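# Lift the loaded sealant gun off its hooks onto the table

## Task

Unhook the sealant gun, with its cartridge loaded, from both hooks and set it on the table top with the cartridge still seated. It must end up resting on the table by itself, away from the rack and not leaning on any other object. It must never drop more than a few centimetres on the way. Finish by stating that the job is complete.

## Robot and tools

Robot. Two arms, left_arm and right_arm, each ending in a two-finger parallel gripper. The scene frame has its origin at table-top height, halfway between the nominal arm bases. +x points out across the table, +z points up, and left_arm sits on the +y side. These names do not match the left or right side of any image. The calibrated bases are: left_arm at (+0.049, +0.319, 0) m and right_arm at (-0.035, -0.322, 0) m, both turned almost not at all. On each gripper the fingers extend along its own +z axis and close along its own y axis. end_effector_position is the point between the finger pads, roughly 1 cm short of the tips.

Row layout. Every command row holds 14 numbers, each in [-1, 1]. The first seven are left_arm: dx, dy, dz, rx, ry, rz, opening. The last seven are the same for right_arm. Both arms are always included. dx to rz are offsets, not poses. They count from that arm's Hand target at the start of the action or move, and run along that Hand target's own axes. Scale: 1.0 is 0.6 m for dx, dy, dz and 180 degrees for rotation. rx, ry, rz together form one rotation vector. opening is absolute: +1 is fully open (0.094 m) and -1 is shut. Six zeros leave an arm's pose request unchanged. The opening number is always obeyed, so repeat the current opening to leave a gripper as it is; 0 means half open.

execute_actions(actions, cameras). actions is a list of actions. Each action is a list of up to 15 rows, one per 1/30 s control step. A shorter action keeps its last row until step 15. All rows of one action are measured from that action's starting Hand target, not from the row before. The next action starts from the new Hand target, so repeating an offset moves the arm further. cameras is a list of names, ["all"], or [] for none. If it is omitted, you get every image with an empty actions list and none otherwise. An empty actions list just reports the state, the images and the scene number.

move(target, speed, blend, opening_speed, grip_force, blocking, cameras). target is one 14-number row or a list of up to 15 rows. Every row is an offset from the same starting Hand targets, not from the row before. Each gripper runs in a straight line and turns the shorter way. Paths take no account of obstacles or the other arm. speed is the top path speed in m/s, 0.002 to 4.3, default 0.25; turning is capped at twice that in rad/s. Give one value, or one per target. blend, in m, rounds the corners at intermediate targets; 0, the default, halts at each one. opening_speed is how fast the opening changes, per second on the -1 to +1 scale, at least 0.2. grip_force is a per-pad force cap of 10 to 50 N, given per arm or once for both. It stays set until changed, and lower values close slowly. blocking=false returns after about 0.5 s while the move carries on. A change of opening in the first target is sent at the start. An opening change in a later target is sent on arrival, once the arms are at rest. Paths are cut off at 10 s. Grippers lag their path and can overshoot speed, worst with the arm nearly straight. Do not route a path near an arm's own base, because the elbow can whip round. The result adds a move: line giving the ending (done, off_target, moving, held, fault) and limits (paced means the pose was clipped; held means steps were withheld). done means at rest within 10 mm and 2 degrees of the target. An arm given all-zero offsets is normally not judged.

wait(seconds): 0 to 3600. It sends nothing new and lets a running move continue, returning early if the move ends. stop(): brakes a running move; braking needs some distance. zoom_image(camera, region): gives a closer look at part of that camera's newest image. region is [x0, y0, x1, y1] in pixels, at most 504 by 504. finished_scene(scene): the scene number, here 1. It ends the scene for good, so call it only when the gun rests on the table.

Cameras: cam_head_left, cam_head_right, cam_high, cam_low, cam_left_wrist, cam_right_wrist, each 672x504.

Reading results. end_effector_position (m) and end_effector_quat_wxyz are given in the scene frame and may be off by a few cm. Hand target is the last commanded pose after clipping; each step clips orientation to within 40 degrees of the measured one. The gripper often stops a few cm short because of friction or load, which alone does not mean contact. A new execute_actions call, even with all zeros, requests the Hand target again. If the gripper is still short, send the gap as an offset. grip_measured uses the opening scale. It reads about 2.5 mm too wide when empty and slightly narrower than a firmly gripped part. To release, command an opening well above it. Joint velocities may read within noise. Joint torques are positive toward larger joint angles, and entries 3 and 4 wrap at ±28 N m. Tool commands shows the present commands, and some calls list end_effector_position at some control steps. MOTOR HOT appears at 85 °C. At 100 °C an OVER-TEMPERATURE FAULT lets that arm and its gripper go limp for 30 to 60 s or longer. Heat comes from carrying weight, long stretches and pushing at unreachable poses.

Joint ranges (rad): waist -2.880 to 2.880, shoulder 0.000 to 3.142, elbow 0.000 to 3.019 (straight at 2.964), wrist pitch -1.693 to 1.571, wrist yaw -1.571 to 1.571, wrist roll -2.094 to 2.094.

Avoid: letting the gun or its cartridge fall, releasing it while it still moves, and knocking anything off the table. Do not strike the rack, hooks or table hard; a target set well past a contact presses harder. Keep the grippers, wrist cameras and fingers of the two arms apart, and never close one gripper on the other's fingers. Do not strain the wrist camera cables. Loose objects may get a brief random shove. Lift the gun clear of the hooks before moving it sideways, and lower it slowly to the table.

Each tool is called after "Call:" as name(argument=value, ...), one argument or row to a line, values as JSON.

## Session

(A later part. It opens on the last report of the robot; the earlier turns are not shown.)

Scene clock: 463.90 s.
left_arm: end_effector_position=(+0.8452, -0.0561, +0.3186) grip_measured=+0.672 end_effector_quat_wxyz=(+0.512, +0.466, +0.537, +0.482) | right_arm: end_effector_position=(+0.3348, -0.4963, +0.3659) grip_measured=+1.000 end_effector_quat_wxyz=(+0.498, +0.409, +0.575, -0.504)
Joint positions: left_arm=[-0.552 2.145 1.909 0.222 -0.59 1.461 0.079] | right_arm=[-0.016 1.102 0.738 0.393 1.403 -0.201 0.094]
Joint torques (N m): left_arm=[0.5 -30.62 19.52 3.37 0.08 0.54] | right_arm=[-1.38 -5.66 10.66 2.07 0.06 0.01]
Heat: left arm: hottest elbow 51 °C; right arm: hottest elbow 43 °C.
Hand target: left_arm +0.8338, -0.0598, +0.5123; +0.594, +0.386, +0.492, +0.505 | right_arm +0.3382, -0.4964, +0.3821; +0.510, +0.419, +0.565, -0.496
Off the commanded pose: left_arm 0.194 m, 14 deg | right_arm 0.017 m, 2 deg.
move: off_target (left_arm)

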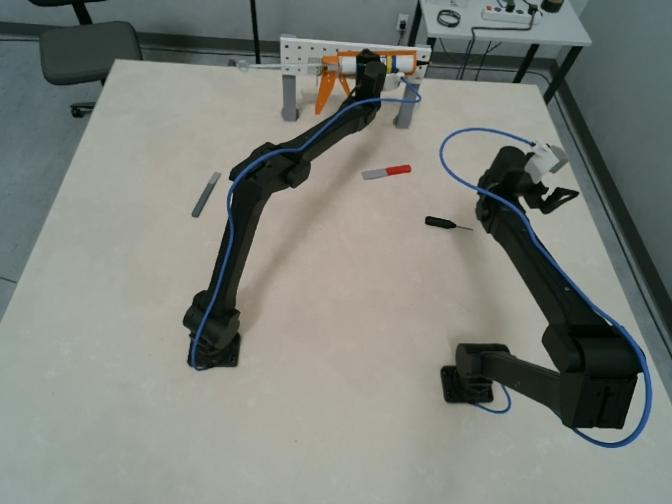

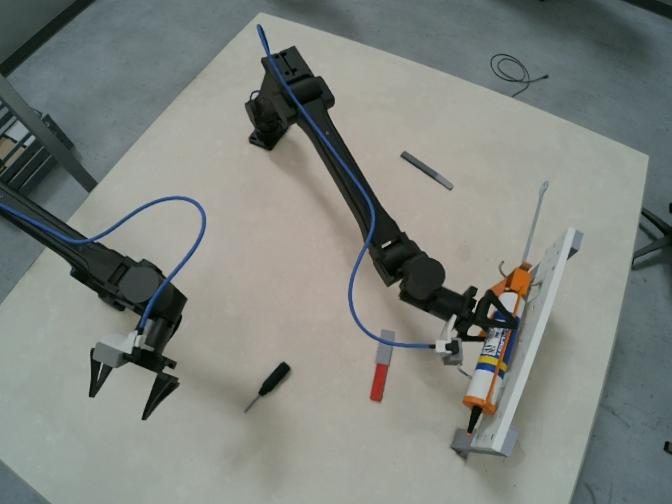

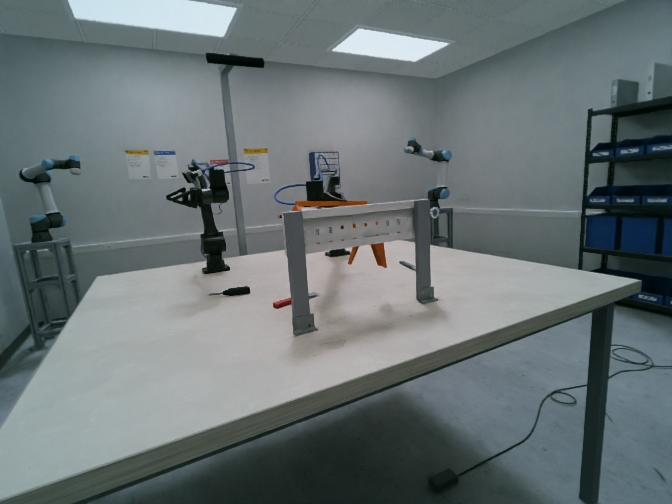

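Call:
move(
  target=[-0.013,0.0642,0.0124,-0.01,0,0,0.3,0,0,0,0,0,0,1],
  speed=0.05,
  cameras=["cam_head_left","cam_high"],
)

Call:
zoom_image(
  camera="cam_head_left",
  region=[260, 20, 460, 170],
)

Call:
zoom_image(
  camera="cam_high",
  region=[410, 230, 570, 450],
)

Scene clock: 474.50 s.
left_arm: end_effector_position=(+0.8434, -0.0572, +0.4123) grip_measured=+0.672 end_effector_quat_wxyz=(+0.543, +0.435, +0.522, +0.493) | right_arm: end_effector_position=(+0.3348, -0.4963, +0.3659) grip_measured=+1.000 end_effector_quat_wxyz=(+0.498, +0.409, +0.575, -0.504)
Joint positions: left_arm=[-0.555 2.112 2.038 0.167 -0.593 1.484 0.079] | right_arm=[-0.016 1.102 0.738 0.393 1.403 -0.201 0.094]
Joint torques (N m): left_arm=[0.5 -26.34 19.92 2.8 0.22 0.53] | right_arm=[-1.67 -5.71 10.8 2.07 0.05 0.02]
Heat: left arm: hottest elbow 52 °C; right arm: hottest elbow 43 °C.
Hand target: left_arm +0.8325, -0.0599, +0.5523; +0.600, +0.377, +0.484, +0.513 | right_arm +0.3382, -0.4964, +0.3821; +0.510, +0.419, +0.565, -0.496
Off the commanded pose: left_arm 0.140 m, 11 deg | right_arm 0.017 m, 2 deg.
move: off_target (left_arm)

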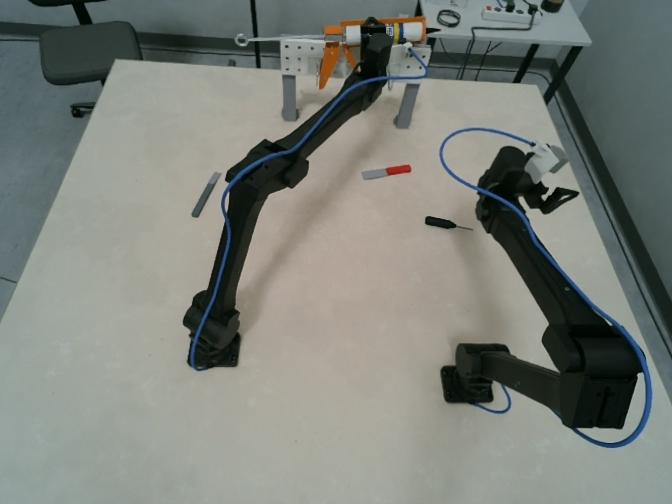

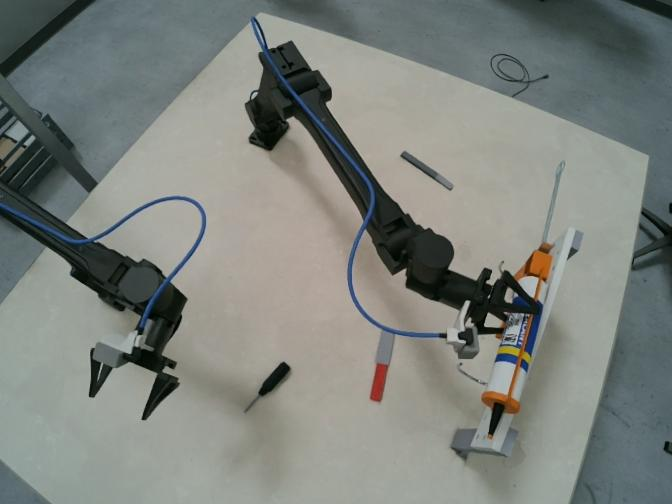

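Scaled by 2.520 from the camera's image (finer frame: 960x720).

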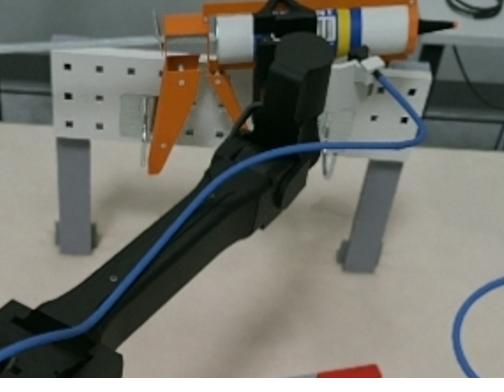

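Scaled by 2.291 from the camera's image (finer frame: 960x720).

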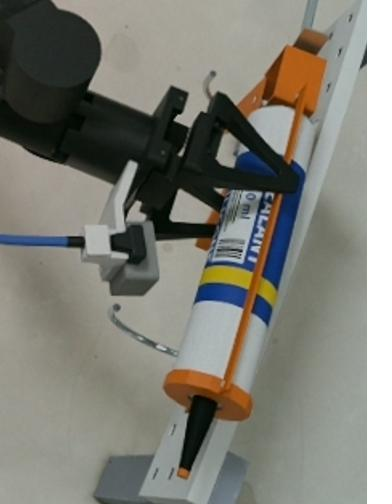

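Call:
move(
  target=[-0.0587,0.038,0.0102,0,0,0,0.3,0,0,0,0,0,0,1],
  speed=0.06,
  cameras=["cam_head_left","cam_high"],
)

Call:
zoom_image(
  camera="cam_head_left",
  region=[260, 0, 460, 150],
)

Call:
zoom_image(
  camera="cam_high",
  region=[410, 230, 570, 450],
)

Scene clock: 494.27 s.
left_arm: end_effector_position=(+0.8504, -0.0960, +0.4487) grip_measured=+0.672 end_effector_quat_wxyz=(+0.547, +0.435, +0.516, +0.495) | right_arm: end_effector_position=(+0.3348, -0.4963, +0.3659) grip_measured=+1.000 end_effector_quat_wxyz=(+0.498, +0.409, +0.575, -0.504)
Joint positions: left_arm=[-0.593 2.208 2.289 0.028 -0.622 1.498 0.079] | right_arm=[-0.016 1.102 0.738 0.393 1.403 -0.201 0.094]
Joint torques (N m): left_arm=[0.79 -27.22 19.15 3.02 0.12 0.51] | right_arm=[-1.44 -5.66 10.74 2.02 0.04 0.05]
Heat: left arm: hottest elbow 55 °C; right arm: hottest elbow 43 °C.
Hand target: left_arm +0.8324, -0.0899, +0.5825; +0.601, +0.377, +0.484, +0.513 | right_arm +0.3382, -0.4964, +0.3821; +0.510, +0.419, +0.565, -0.496
Off the commanded pose: left_arm 0.135 m, 10 deg | right_arm 0.017 m, 2 deg.
move: off_target (left_arm)

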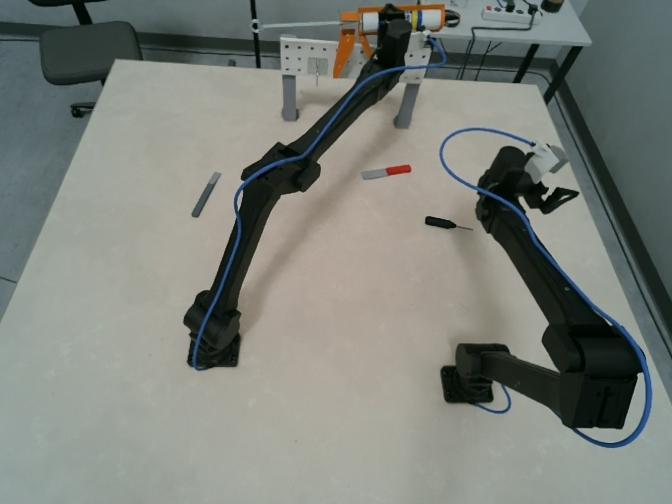

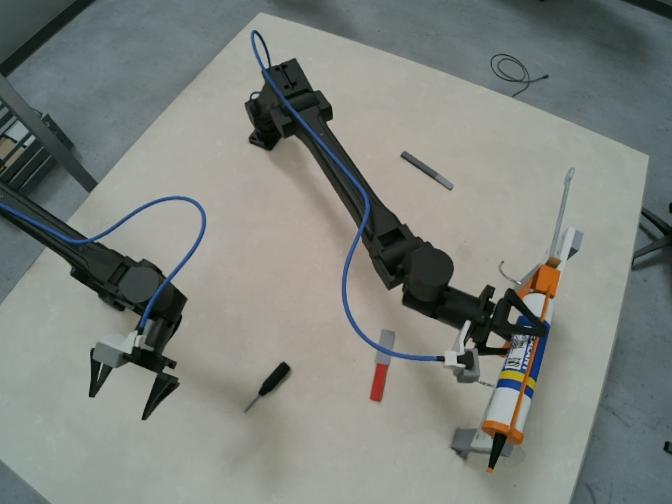

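Scaled by 2.520 from the camera's image (finer frame: 960x720).

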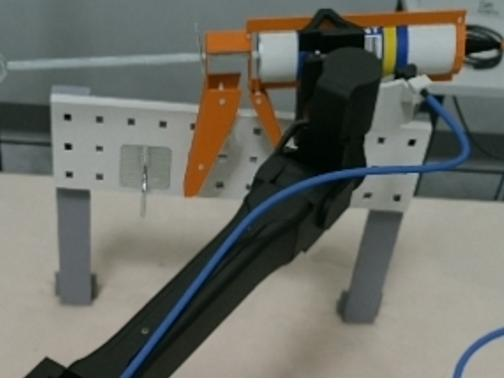

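Scaled by 2.291 from the camera's image (finer frame: 960x720).

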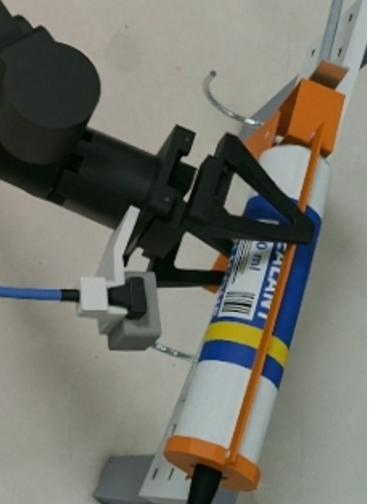

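Call:
move(
  target=[-0.0017,0.0835,-0.3227,0,0,0,0.3,0,0,0,0,0,0,1],
  speed=0.1,
  cameras=["cam_head_left","cam_high","cam_low"],
)

Scene clock: 501.43 s.
left_arm: end_effector_position=(+0.6616, -0.1146, +0.4647) grip_measured=+0.672 end_effector_quat_wxyz=(+0.543, +0.443, +0.504, +0.505) | right_arm: end_effector_position=(+0.3348, -0.4963, +0.3659) grip_measured=+1.000 end_effector_quat_wxyz=(+0.498, +0.409, +0.575, -0.504)
Joint positions: left_arm=[-0.786 1.785 1.654 0.276 -0.806 1.575 0.079] | right_arm=[-0.016 1.102 0.738 0.393 1.403 -0.201 0.094]
Joint torques (N m): left_arm=[1.14 -24.35 13.93 4.33 0.25 0.54] | right_arm=[-1.32 -5.89 10.74 2.1 0.04 0.01]
Heat: left arm: hottest elbow 57 °C; right arm: hottest elbow 43 °C.
Hand target: left_arm +0.6325, -0.0899, +0.5821; +0.601, +0.377, +0.484, +0.513 | right_arm +0.3382, -0.4964, +0.3821; +0.510, +0.419, +0.565, -0.496
Off the commanded pose: left_arm 0.124 m, 10 deg | right_arm 0.017 m, 2 deg.
move: off_target (left_arm)

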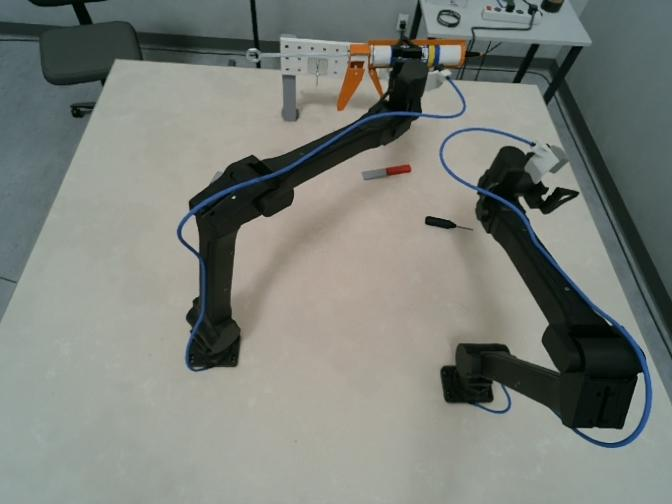

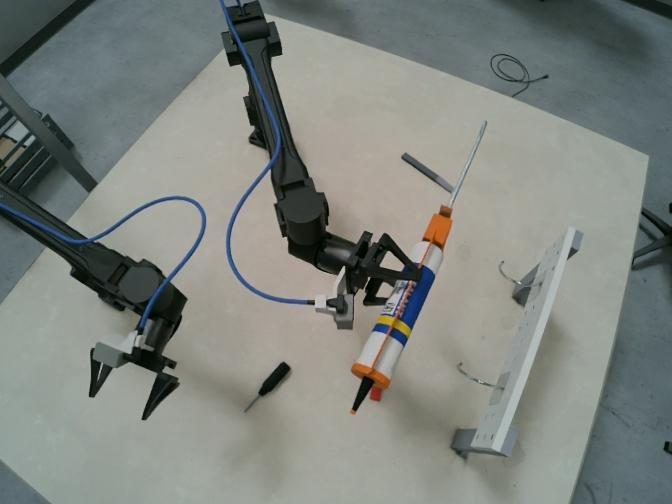

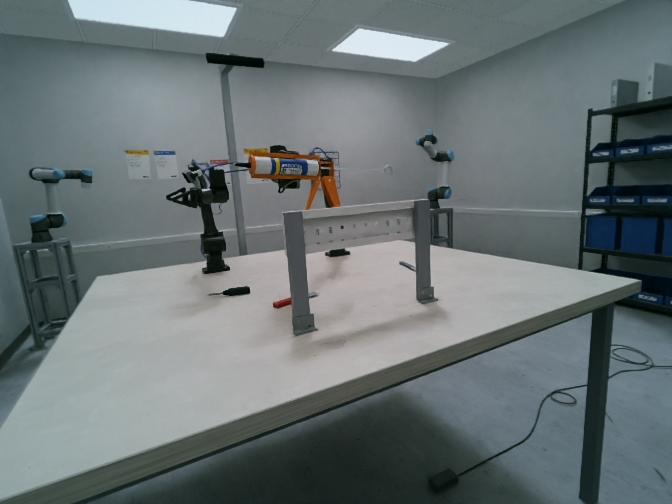

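Call:
move(
  target=[0.2682,-0.1133,-0.3793,0,0,0,0.3,0,0,0,0,0,0,1],
  speed=0.12,
  cameras=["cam_head_left","cam_high","cam_low"],
)

Scene clock: 515.90 s.
left_arm: end_effector_position=(+0.4420, +0.0400, +0.3672) grip_measured=+0.672 end_effector_quat_wxyz=(+0.557, +0.423, +0.497, +0.514) | right_arm: end_effector_position=(+0.3348, -0.4963, +0.3659) grip_measured=+1.000 end_effector_quat_wxyz=(+0.498, +0.409, +0.575, -0.504)
Joint positions: left_arm=[-0.913 1.221 0.711 0.762 -0.934 1.655 0.079] | right_arm=[-0.016 1.102 0.738 0.393 1.403 -0.201 0.094]
Joint torques (N m): left_arm=[0.56 -11.52 12.36 4.03 0.51 0.52] | right_arm=[-1.49 -5.71 10.66 2.11 0.02 0.01]
Heat: left arm: hottest elbow 57 °C; right arm: hottest elbow 43 °C.
Hand target: left_arm +0.4300, +0.0450, +0.4300; +0.601, +0.377, +0.484, +0.513 | right_arm +0.3382, -0.4964, +0.3821; +0.510, +0.419, +0.565, -0.496
Off the commanded pose: left_arm 0.064 m, 7 deg | right_arm 0.017 m, 2 deg.
move: off_target (left_arm)

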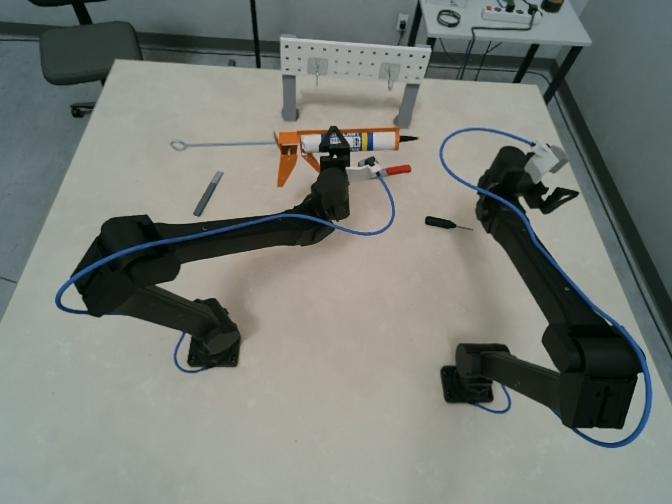

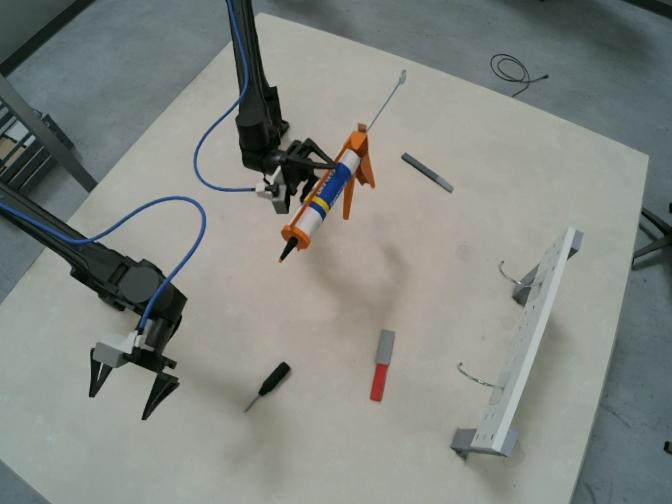

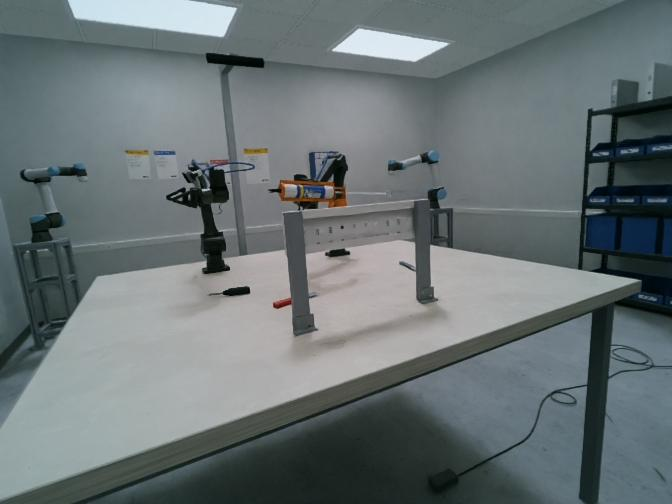

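Call:
move(
  target=[0.0078,-0.1629,-0.0423,0.3296,0.019,0.0624,0.3,0,0,0,0,0,0,1],
  speed=0.12,
  cameras=["cam_head_left","cam_high","cam_low","cam_left_wrist"],
)

Scene clock: 532.77 s.
left_arm: end_effector_position=(+0.4113, +0.0397, +0.2713) grip_measured=+0.672 end_effector_quat_wxyz=(+0.222, +0.675, +0.653, +0.262) | right_arm: end_effector_position=(+0.3348, -0.4963, +0.3659) grip_measured=+1.000 end_effector_quat_wxyz=(+0.498, +0.409, +0.575, -0.504)
Joint positions: left_arm=[-0.855 1.25 1.142 -0.989 -0.538 0.886 0.079] | right_arm=[-0.016 1.102 0.738 0.393 1.403 -0.201 0.094]
Joint torques (N m): left_arm=[2.14 -9.64 17.78 1.02 -0.95 0.17] | right_arm=[-1.38 -5.66 10.78 2.07 0.05 0.02]
Heat: left arm: hottest elbow 56 °C; right arm: hottest elbow 43 °C.
Hand target: left_arm +0.4301, +0.0301, +0.3301; +0.271, +0.653, +0.653, +0.271 | right_arm +0.3382, -0.4964, +0.3821; +0.510, +0.419, +0.565, -0.496
Off the commanded pose: left_arm 0.062 m, 6 deg | right_arm 0.017 m, 2 deg.
move: off_target (left_arm)

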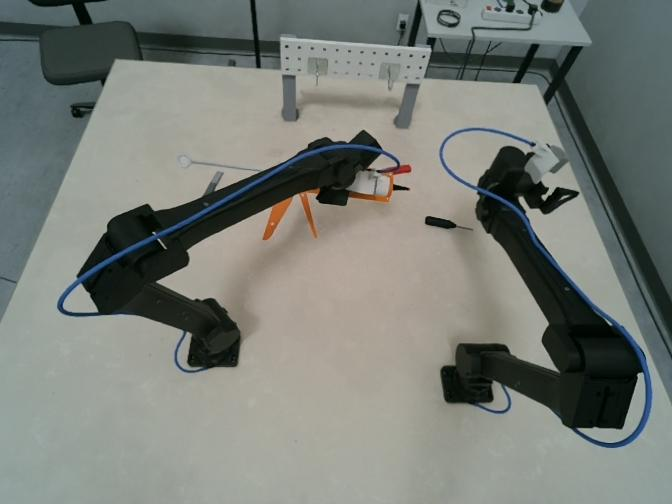

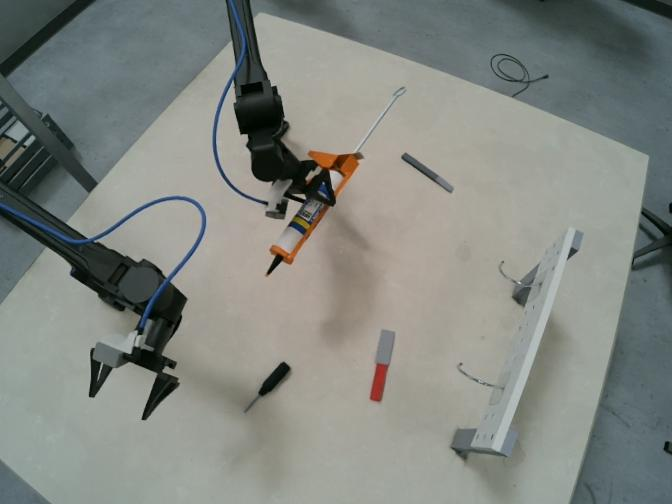

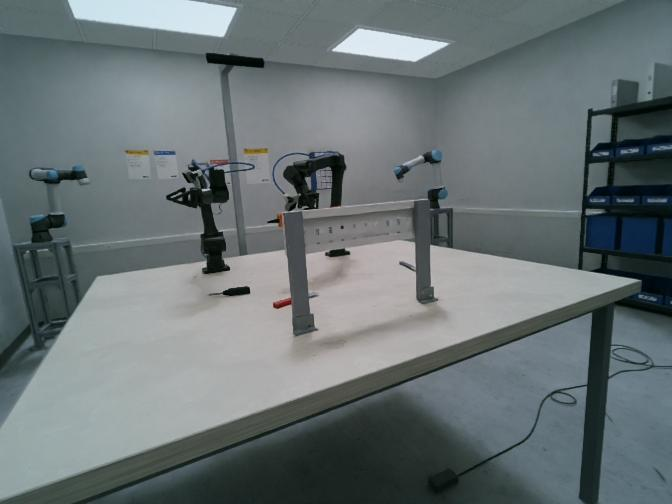

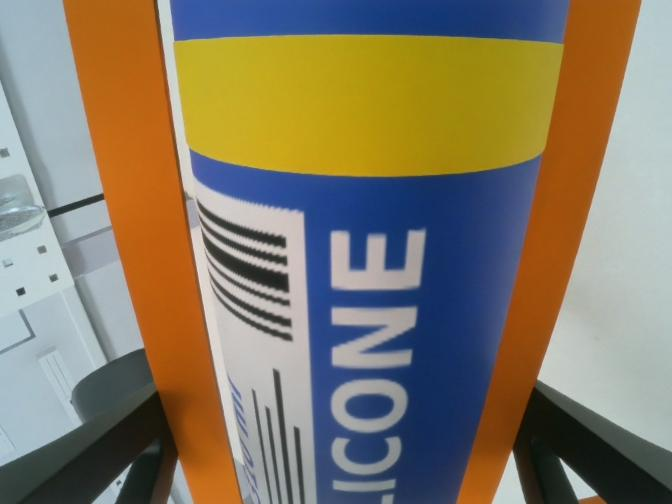

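Call:
move(
  target=[0,-0.0943,0.0943,0.25,0,0,0.3,0,0,0,0,0,0,1],
  speed=0.12,
  cameras=["cam_head_left","cam_high","cam_low","cam_left_wrist"],
)

Call:
zoom_image(
  camera="cam_high",
  region=[200, 50, 460, 300],
)

Scene clock: 544.90 s.
left_arm: end_effector_position=(+0.4147, +0.0359, +0.2114) grip_measured=+0.672 end_effector_quat_wxyz=(-0.034, +0.704, +0.709, -0.005) | right_arm: end_effector_position=(+0.3348, -0.4963, +0.3659) grip_measured=+1.000 end_effector_quat_wxyz=(+0.498, +0.409, +0.575, -0.504)
Joint positions: left_arm=[-0.66 1.6 1.473 -1.513 0.002 0.908 0.079] | right_arm=[-0.016 1.102 0.738 0.393 1.403 -0.201 0.094]
Joint torques (N m): left_arm=[2.14 -14.04 15.27 -0.92 0.01 0.21] | right_arm=[-1.44 -5.36 10.71 2.15 0.02 -0.01]
Heat: left arm: hottest elbow 57 °C; right arm: hottest elbow 43 °C.
Hand target: left_arm +0.4301, +0.0300, +0.2501; +0.000, +0.707, +0.707, +0.000 | right_arm +0.3382, -0.4964, +0.3821; +0.510, +0.419, +0.565, -0.496
Off the commanded pose: left_arm 0.042 m, 4 deg | right_arm 0.017 m, 2 deg.
move: off_target (left_arm)

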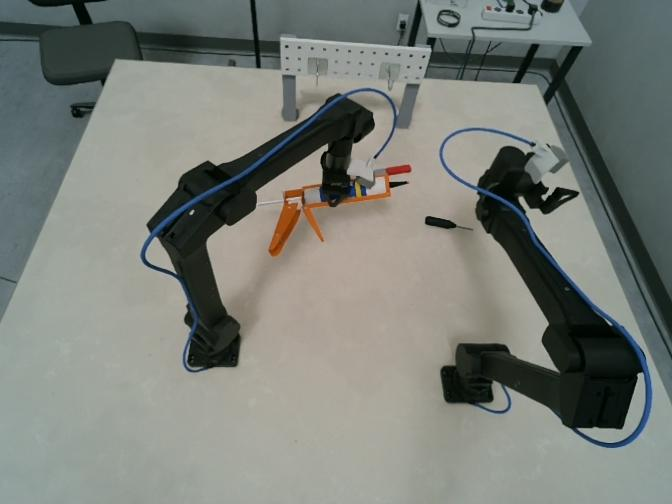

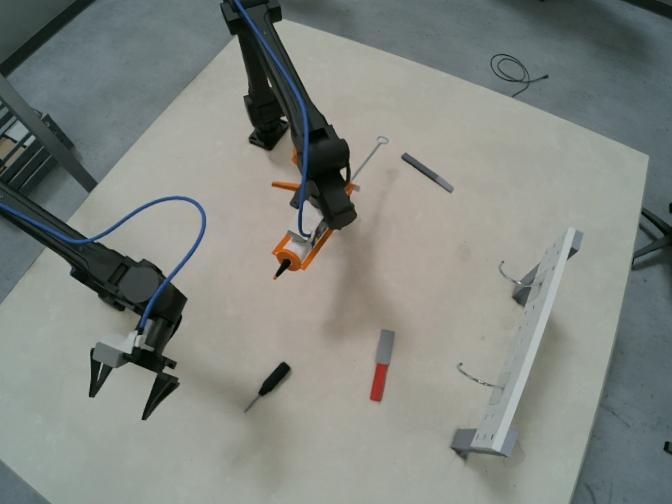

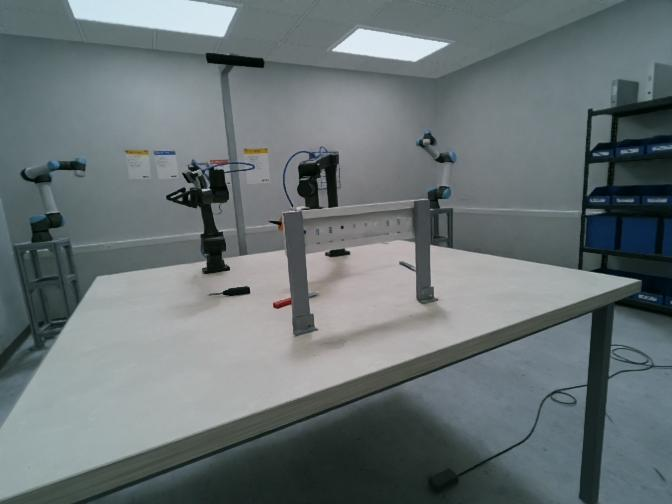

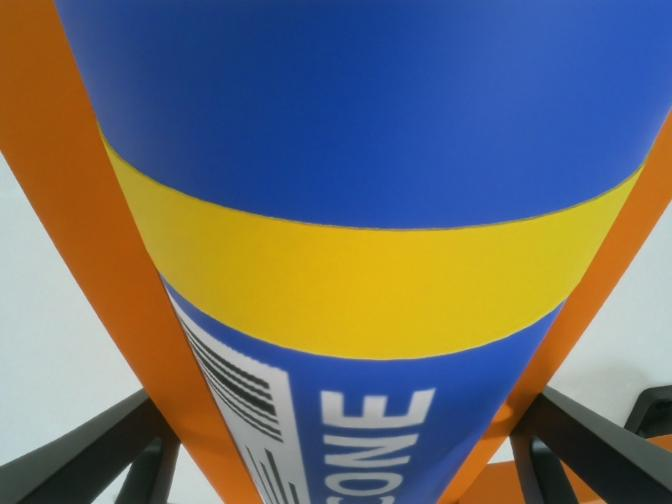

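Scaled by 1.938 from the camera's image (finer frame: 960x720).

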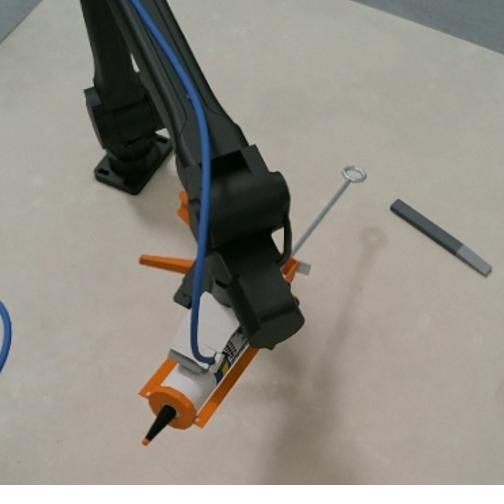

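Call:
move(
  target=[0,0,0.13,0,0.083,0,0.3,0,0,0,0,0,0,1],
  speed=0.08,
  cameras=["cam_head_left","cam_high","cam_head_right","cam_left_wrist"],
)

Call:
zoom_image(
  camera="cam_high",
  region=[200, 50, 460, 300],
)

Call:
zoom_image(
  camera="cam_head_right",
  region=[200, 110, 440, 290],
)

Scene clock: 570.13 s.
left_arm: end_effector_position=(+0.4261, +0.0363, +0.1519) grip_measured=+0.672 end_effector_quat_wxyz=(-0.110, +0.702, +0.699, +0.083) | right_arm: end_effector_position=(+0.3348, -0.4963, +0.3659) grip_measured=+1.000 end_effector_quat_wxyz=(+0.498, +0.409, +0.575, -0.504)
Joint positions: left_arm=[-0.712 1.74 1.473 -1.513 -0.183 0.846 0.079] | right_arm=[-0.016 1.102 0.738 0.393 1.403 -0.201 0.094]
Joint torques (N m): left_arm=[0.62 -15.5 10.8 -0.69 -0.48 -0.02] | right_arm=[-1.08 -5.48 10.71 2.07 0.05 0.04]
Heat: left arm: hottest elbow 57 °C; right arm: hottest elbow 43 °C.
Hand target: left_arm +0.4303, +0.0301, +0.1720; -0.092, +0.701, +0.701, +0.092 | right_arm +0.3382, -0.4964, +0.3821; +0.510, +0.419, +0.565, -0.496
Off the commanded pose: left_arm 0.022 m, 2 deg | right_arm 0.017 m, 2 deg.
move: off_target (left_arm)
Images, in order (width x height): cam_head_left 672x504, cam_head_right 672x504, cam_high 672x504, cam_left_wrist 672x504.

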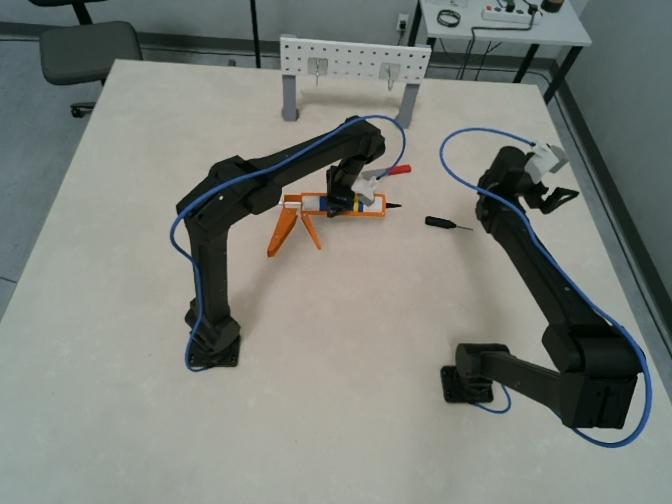

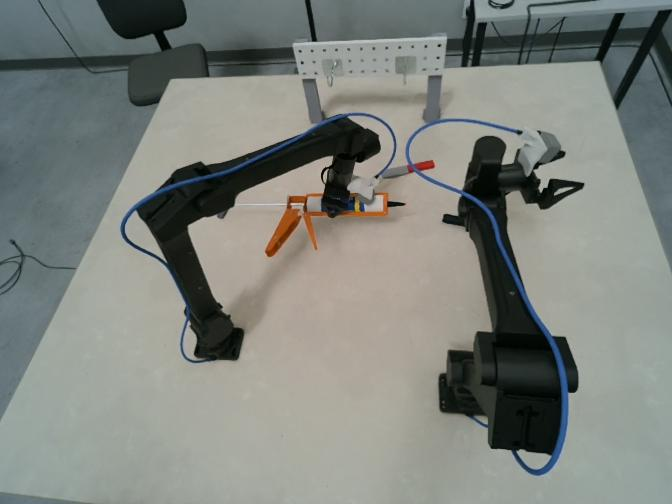

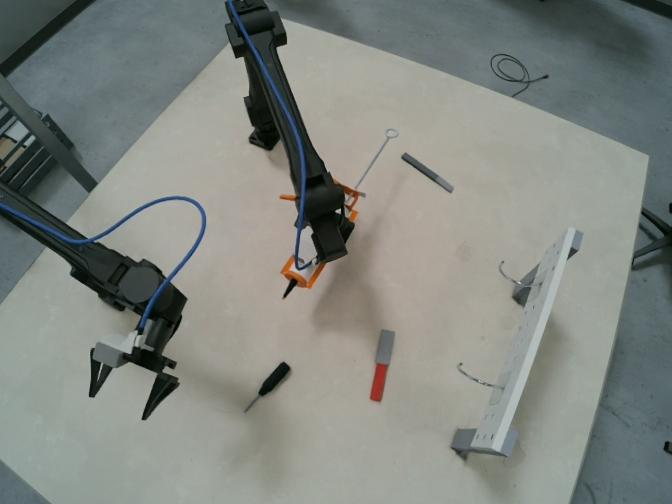

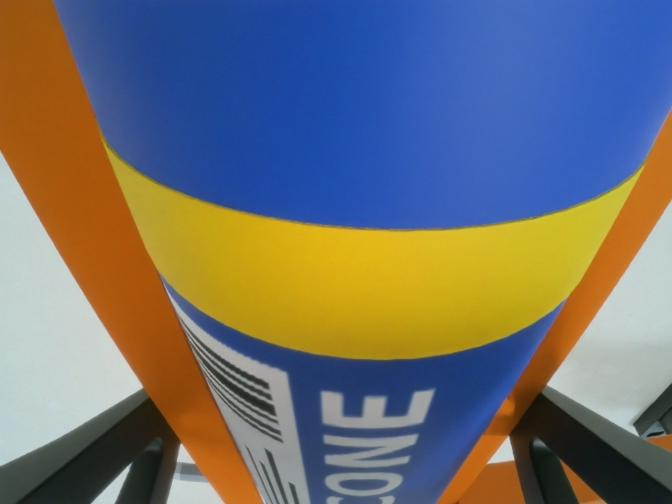

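Scaled by 1.938 from the camera's image (finer frame: 960x720).

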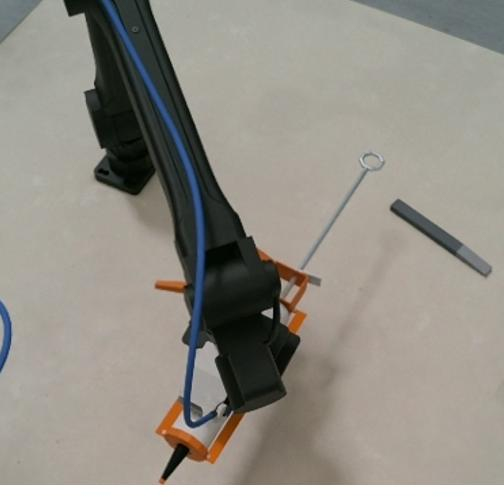

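Scaled by 2.100 from the camera's image (finer frame: 960x720).

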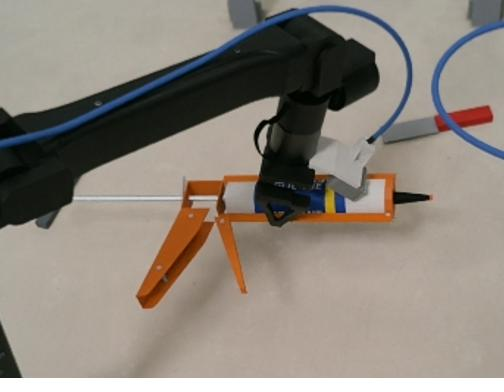

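Call:
move(
  target=[-0.1268,-0.0333,0.0869,0,0,0,0.3,0,0,0,0,0,0,1],
  speed=0.08,
  cameras=["cam_head_left","cam_high","cam_head_right"],
)

Call:
zoom_image(
  camera="cam_high",
  region=[200, 50, 460, 300],
)

Call:
zoom_image(
  camera="cam_head_right",
  region=[200, 110, 460, 290],
)

Scene clock: 589.07 s.
left_arm: end_effector_position=(+0.4053, -0.0236, +0.0842) grip_measured=+0.672 end_effector_quat_wxyz=(-0.110, +0.703, +0.697, +0.087) | right_arm: end_effector_position=(+0.3348, -0.4963, +0.3659) grip_measured=+1.000 end_effector_quat_wxyz=(+0.498, +0.409, +0.575, -0.504)
Joint positions: left_arm=[-0.826 1.868 1.466 -1.398 -0.166 0.737 0.079] | right_arm=[-0.016 1.102 0.738 0.393 1.403 -0.201 0.094]
Joint torques (N m): left_arm=[0.97 -16.97 9.59 -0.49 -0.36 -0.03] | right_arm=[-1.26 -5.77 10.71 2.03 0.06 0.03]
Heat: left arm: hottest elbow 53 °C; right arm: hottest elbow 44 °C.
Hand target: left_arm +0.4104, -0.0301, +0.1022; -0.091, +0.701, +0.701, +0.092 | right_arm +0.3382, -0.4964, +0.3821; +0.510, +0.419, +0.565, -0.496
Off the commanded pose: left_arm 0.020 m, 2 deg | right_arm 0.017 m, 2 deg.
move: off_target (left_arm)
Images, in order (width x height): cam_head_left 672x504, cam_head_right 672x504, cam_high 672x504.

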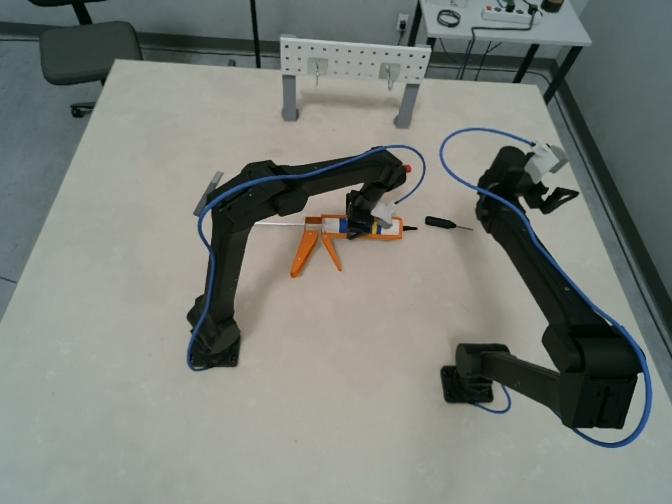

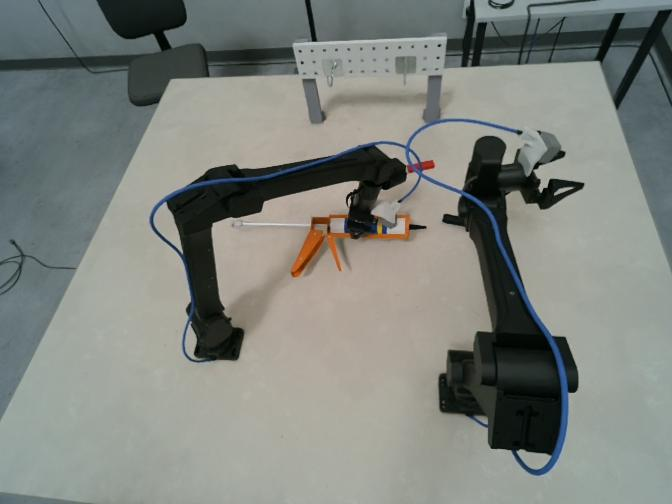

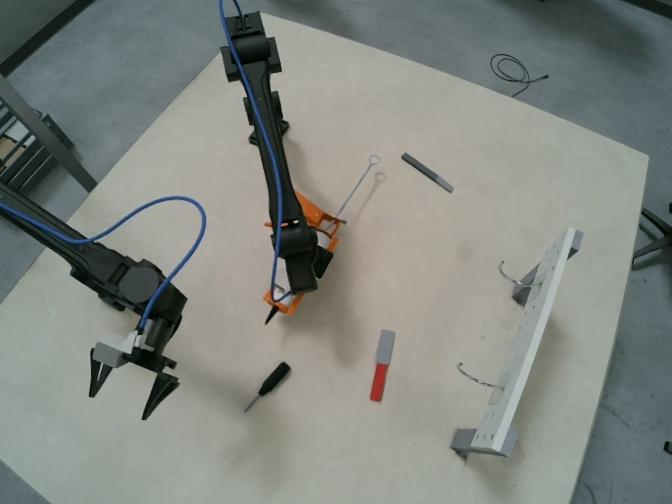

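Scaled by 1.938 from the camera's image (finer frame: 960x720).

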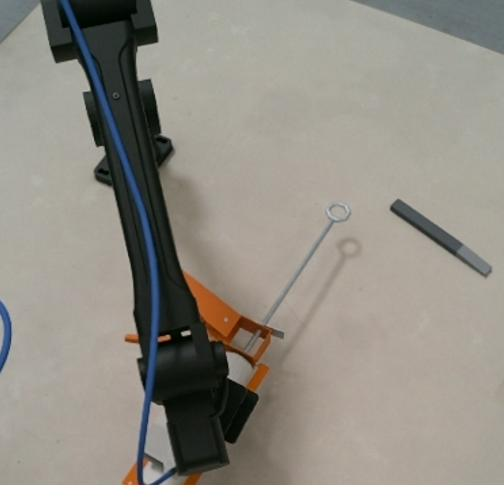

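Scaled by 1.938 from the camera's image (finer frame: 960x720).

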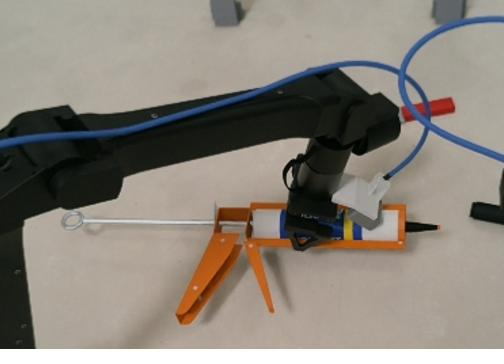

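Call:
move(
  target=[0.017,0,0.065,0,0,0,0.3,0,0,0,0,0,0,1],
  speed=0.05,
  cameras=["cam_high","cam_low"],
)

Call:
zoom_image(
  camera="cam_high",
  region=[220, 120, 440, 350],
)

Scene clock: 595.03 s.
left_arm: end_effector_position=(+0.4003, -0.0083, +0.0510) grip_measured=+0.672 end_effector_quat_wxyz=(-0.107, +0.698, +0.702, +0.088) | right_arm: end_effector_position=(+0.3348, -0.4963, +0.3659) grip_measured=+1.000 end_effector_quat_wxyz=(+0.498, +0.409, +0.575, -0.504)
Joint positions: left_arm=[-0.813 1.868 1.371 -1.296 -0.17 0.736 0.079] | right_arm=[-0.016 1.102 0.738 0.393 1.403 -0.201 0.094]
Joint torques (N m): left_arm=[2.08 -16.32 9.02 -0.4 -0.42 0.22] | right_arm=[-1.26 -5.48 10.67 2.07 0.07 0.05]
Heat: left arm: hottest elbow 52 °C; right arm: hottest elbow 44 °C.
Hand target: left_arm +0.4103, -0.0102, +0.0671; -0.092, +0.701, +0.701, +0.092 | right_arm +0.3382, -0.4964, +0.3821; +0.510, +0.419, +0.565, -0.496
Off the commanded pose: left_arm 0.019 m, 2 deg | right_arm 0.017 m, 2 deg.
move: off_target (left_arm)

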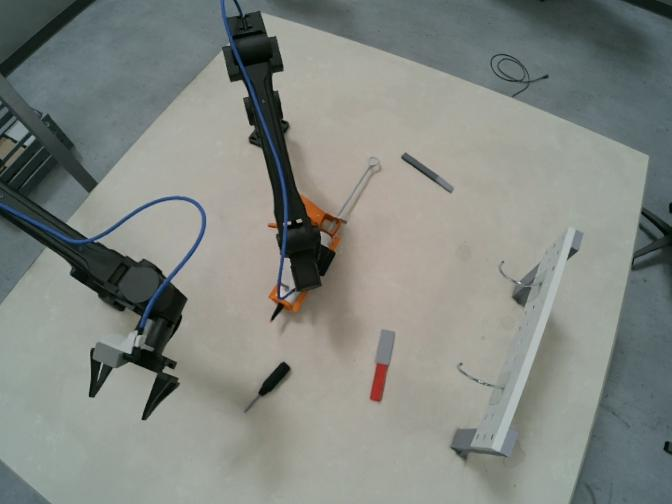

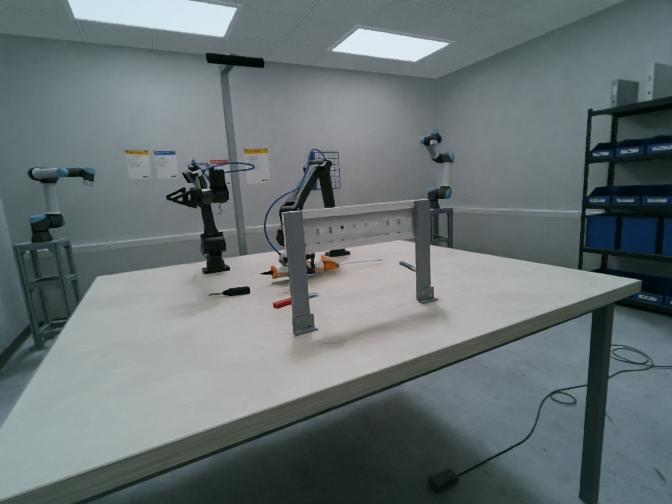

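Scaled by 2.191 from the camera's image (finer frame: 960x720).

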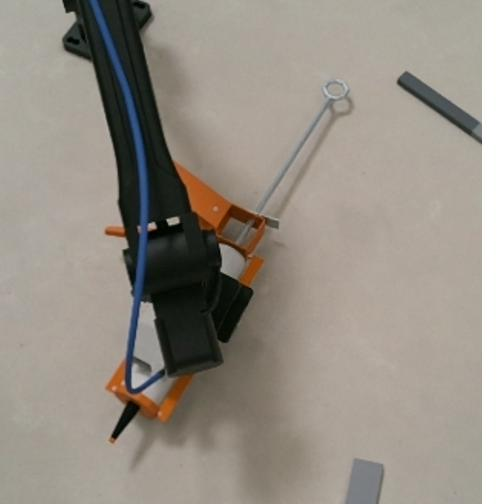

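Call:
zoom_image(
  camera="cam_low",
  region=[240, 220, 400, 320],
)

Call:
move(
  target=[-0.004,0,0.0193,0,0,0,0.3,0,0,0,0,0,0,1],
  speed=0.04,
  cameras=["cam_high","cam_low"],
)

Call:
zoom_image(
  camera="cam_low",
  region=[240, 220, 400, 320],
)

Call:
zoom_image(
  camera="cam_high",
  region=[220, 120, 440, 350],
)

Scaled by 3.150 from the camera's image (finer frame: 960x720).

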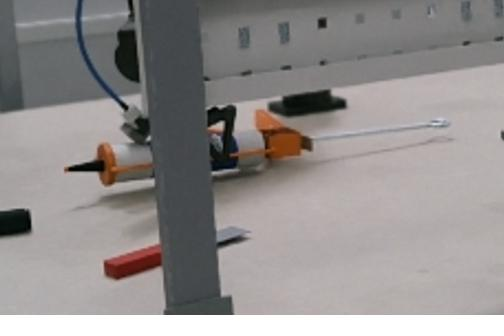

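Scene clock: 601.27 s.
left_arm: end_effector_position=(+0.4008, -0.0084, +0.0428) grip_measured=+0.672 end_effector_quat_wxyz=(-0.104, +0.698, +0.703, +0.089) | right_arm: end_effector_position=(+0.3348, -0.4963, +0.3659) grip_measured=+1.000 end_effector_quat_wxyz=(+0.498, +0.409, +0.575, -0.504)
Joint positions: left_arm=[-0.813 1.875 1.358 -1.268 -0.171 0.736 0.079] | right_arm=[-0.016 1.102 0.738 0.393 1.403 -0.201 0.094]
Joint torques (N m): left_arm=[2.02 -16.09 8.8 -0.34 -0.39 0.24] | right_arm=[-1.49 -5.71 10.81 2.06 0.06 0.04]
Heat: left arm: hottest elbow 51 °C; right arm: hottest elbow 44 °C.
Hand target: left_arm +0.4103, -0.0096, +0.0552; -0.092, +0.701, +0.701, +0.092 | right_arm +0.3382, -0.4964, +0.3821; +0.510, +0.419, +0.565, -0.496
Off the commanded pose: left_arm 0.016 m, 1 deg | right_arm 0.017 m, 2 deg.
move: off_target (left_arm)

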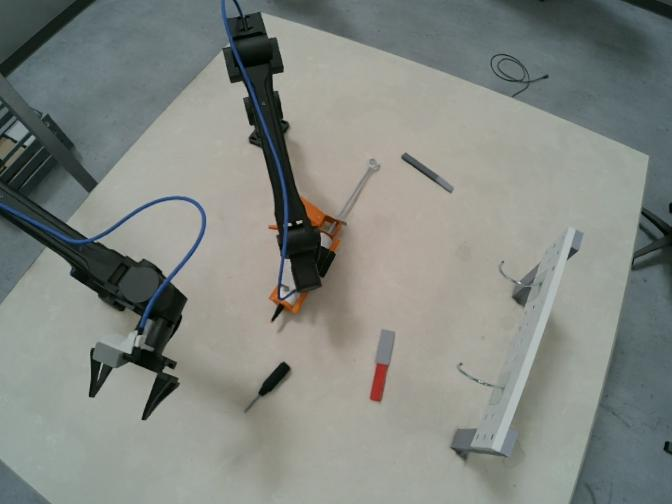

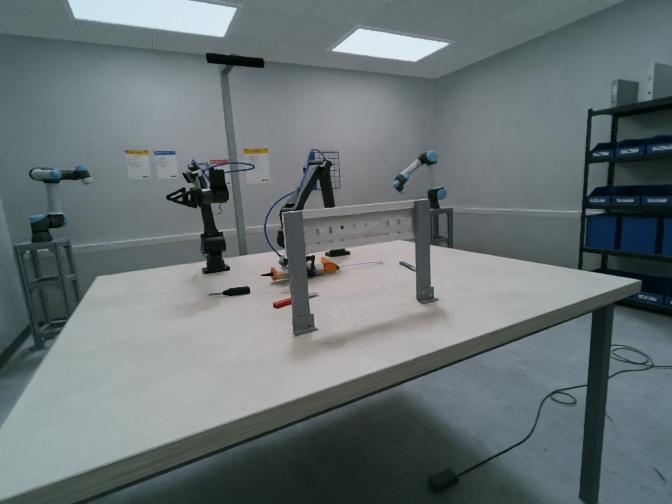

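Scaled by 3.150 from the camera's image (finer frame: 960x720).

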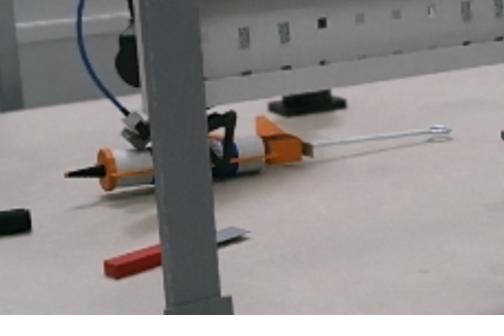

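Scaled by 2.191 from the camera's image (finer frame: 960x720).

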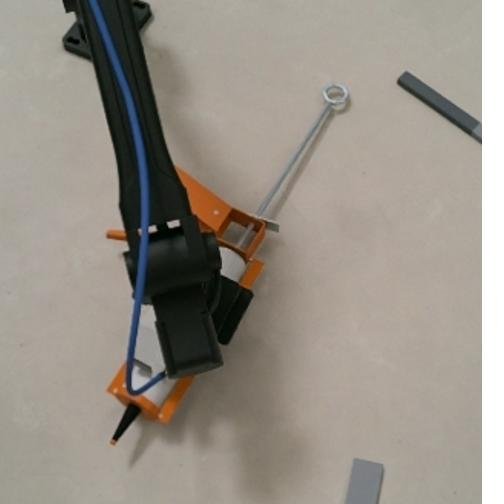

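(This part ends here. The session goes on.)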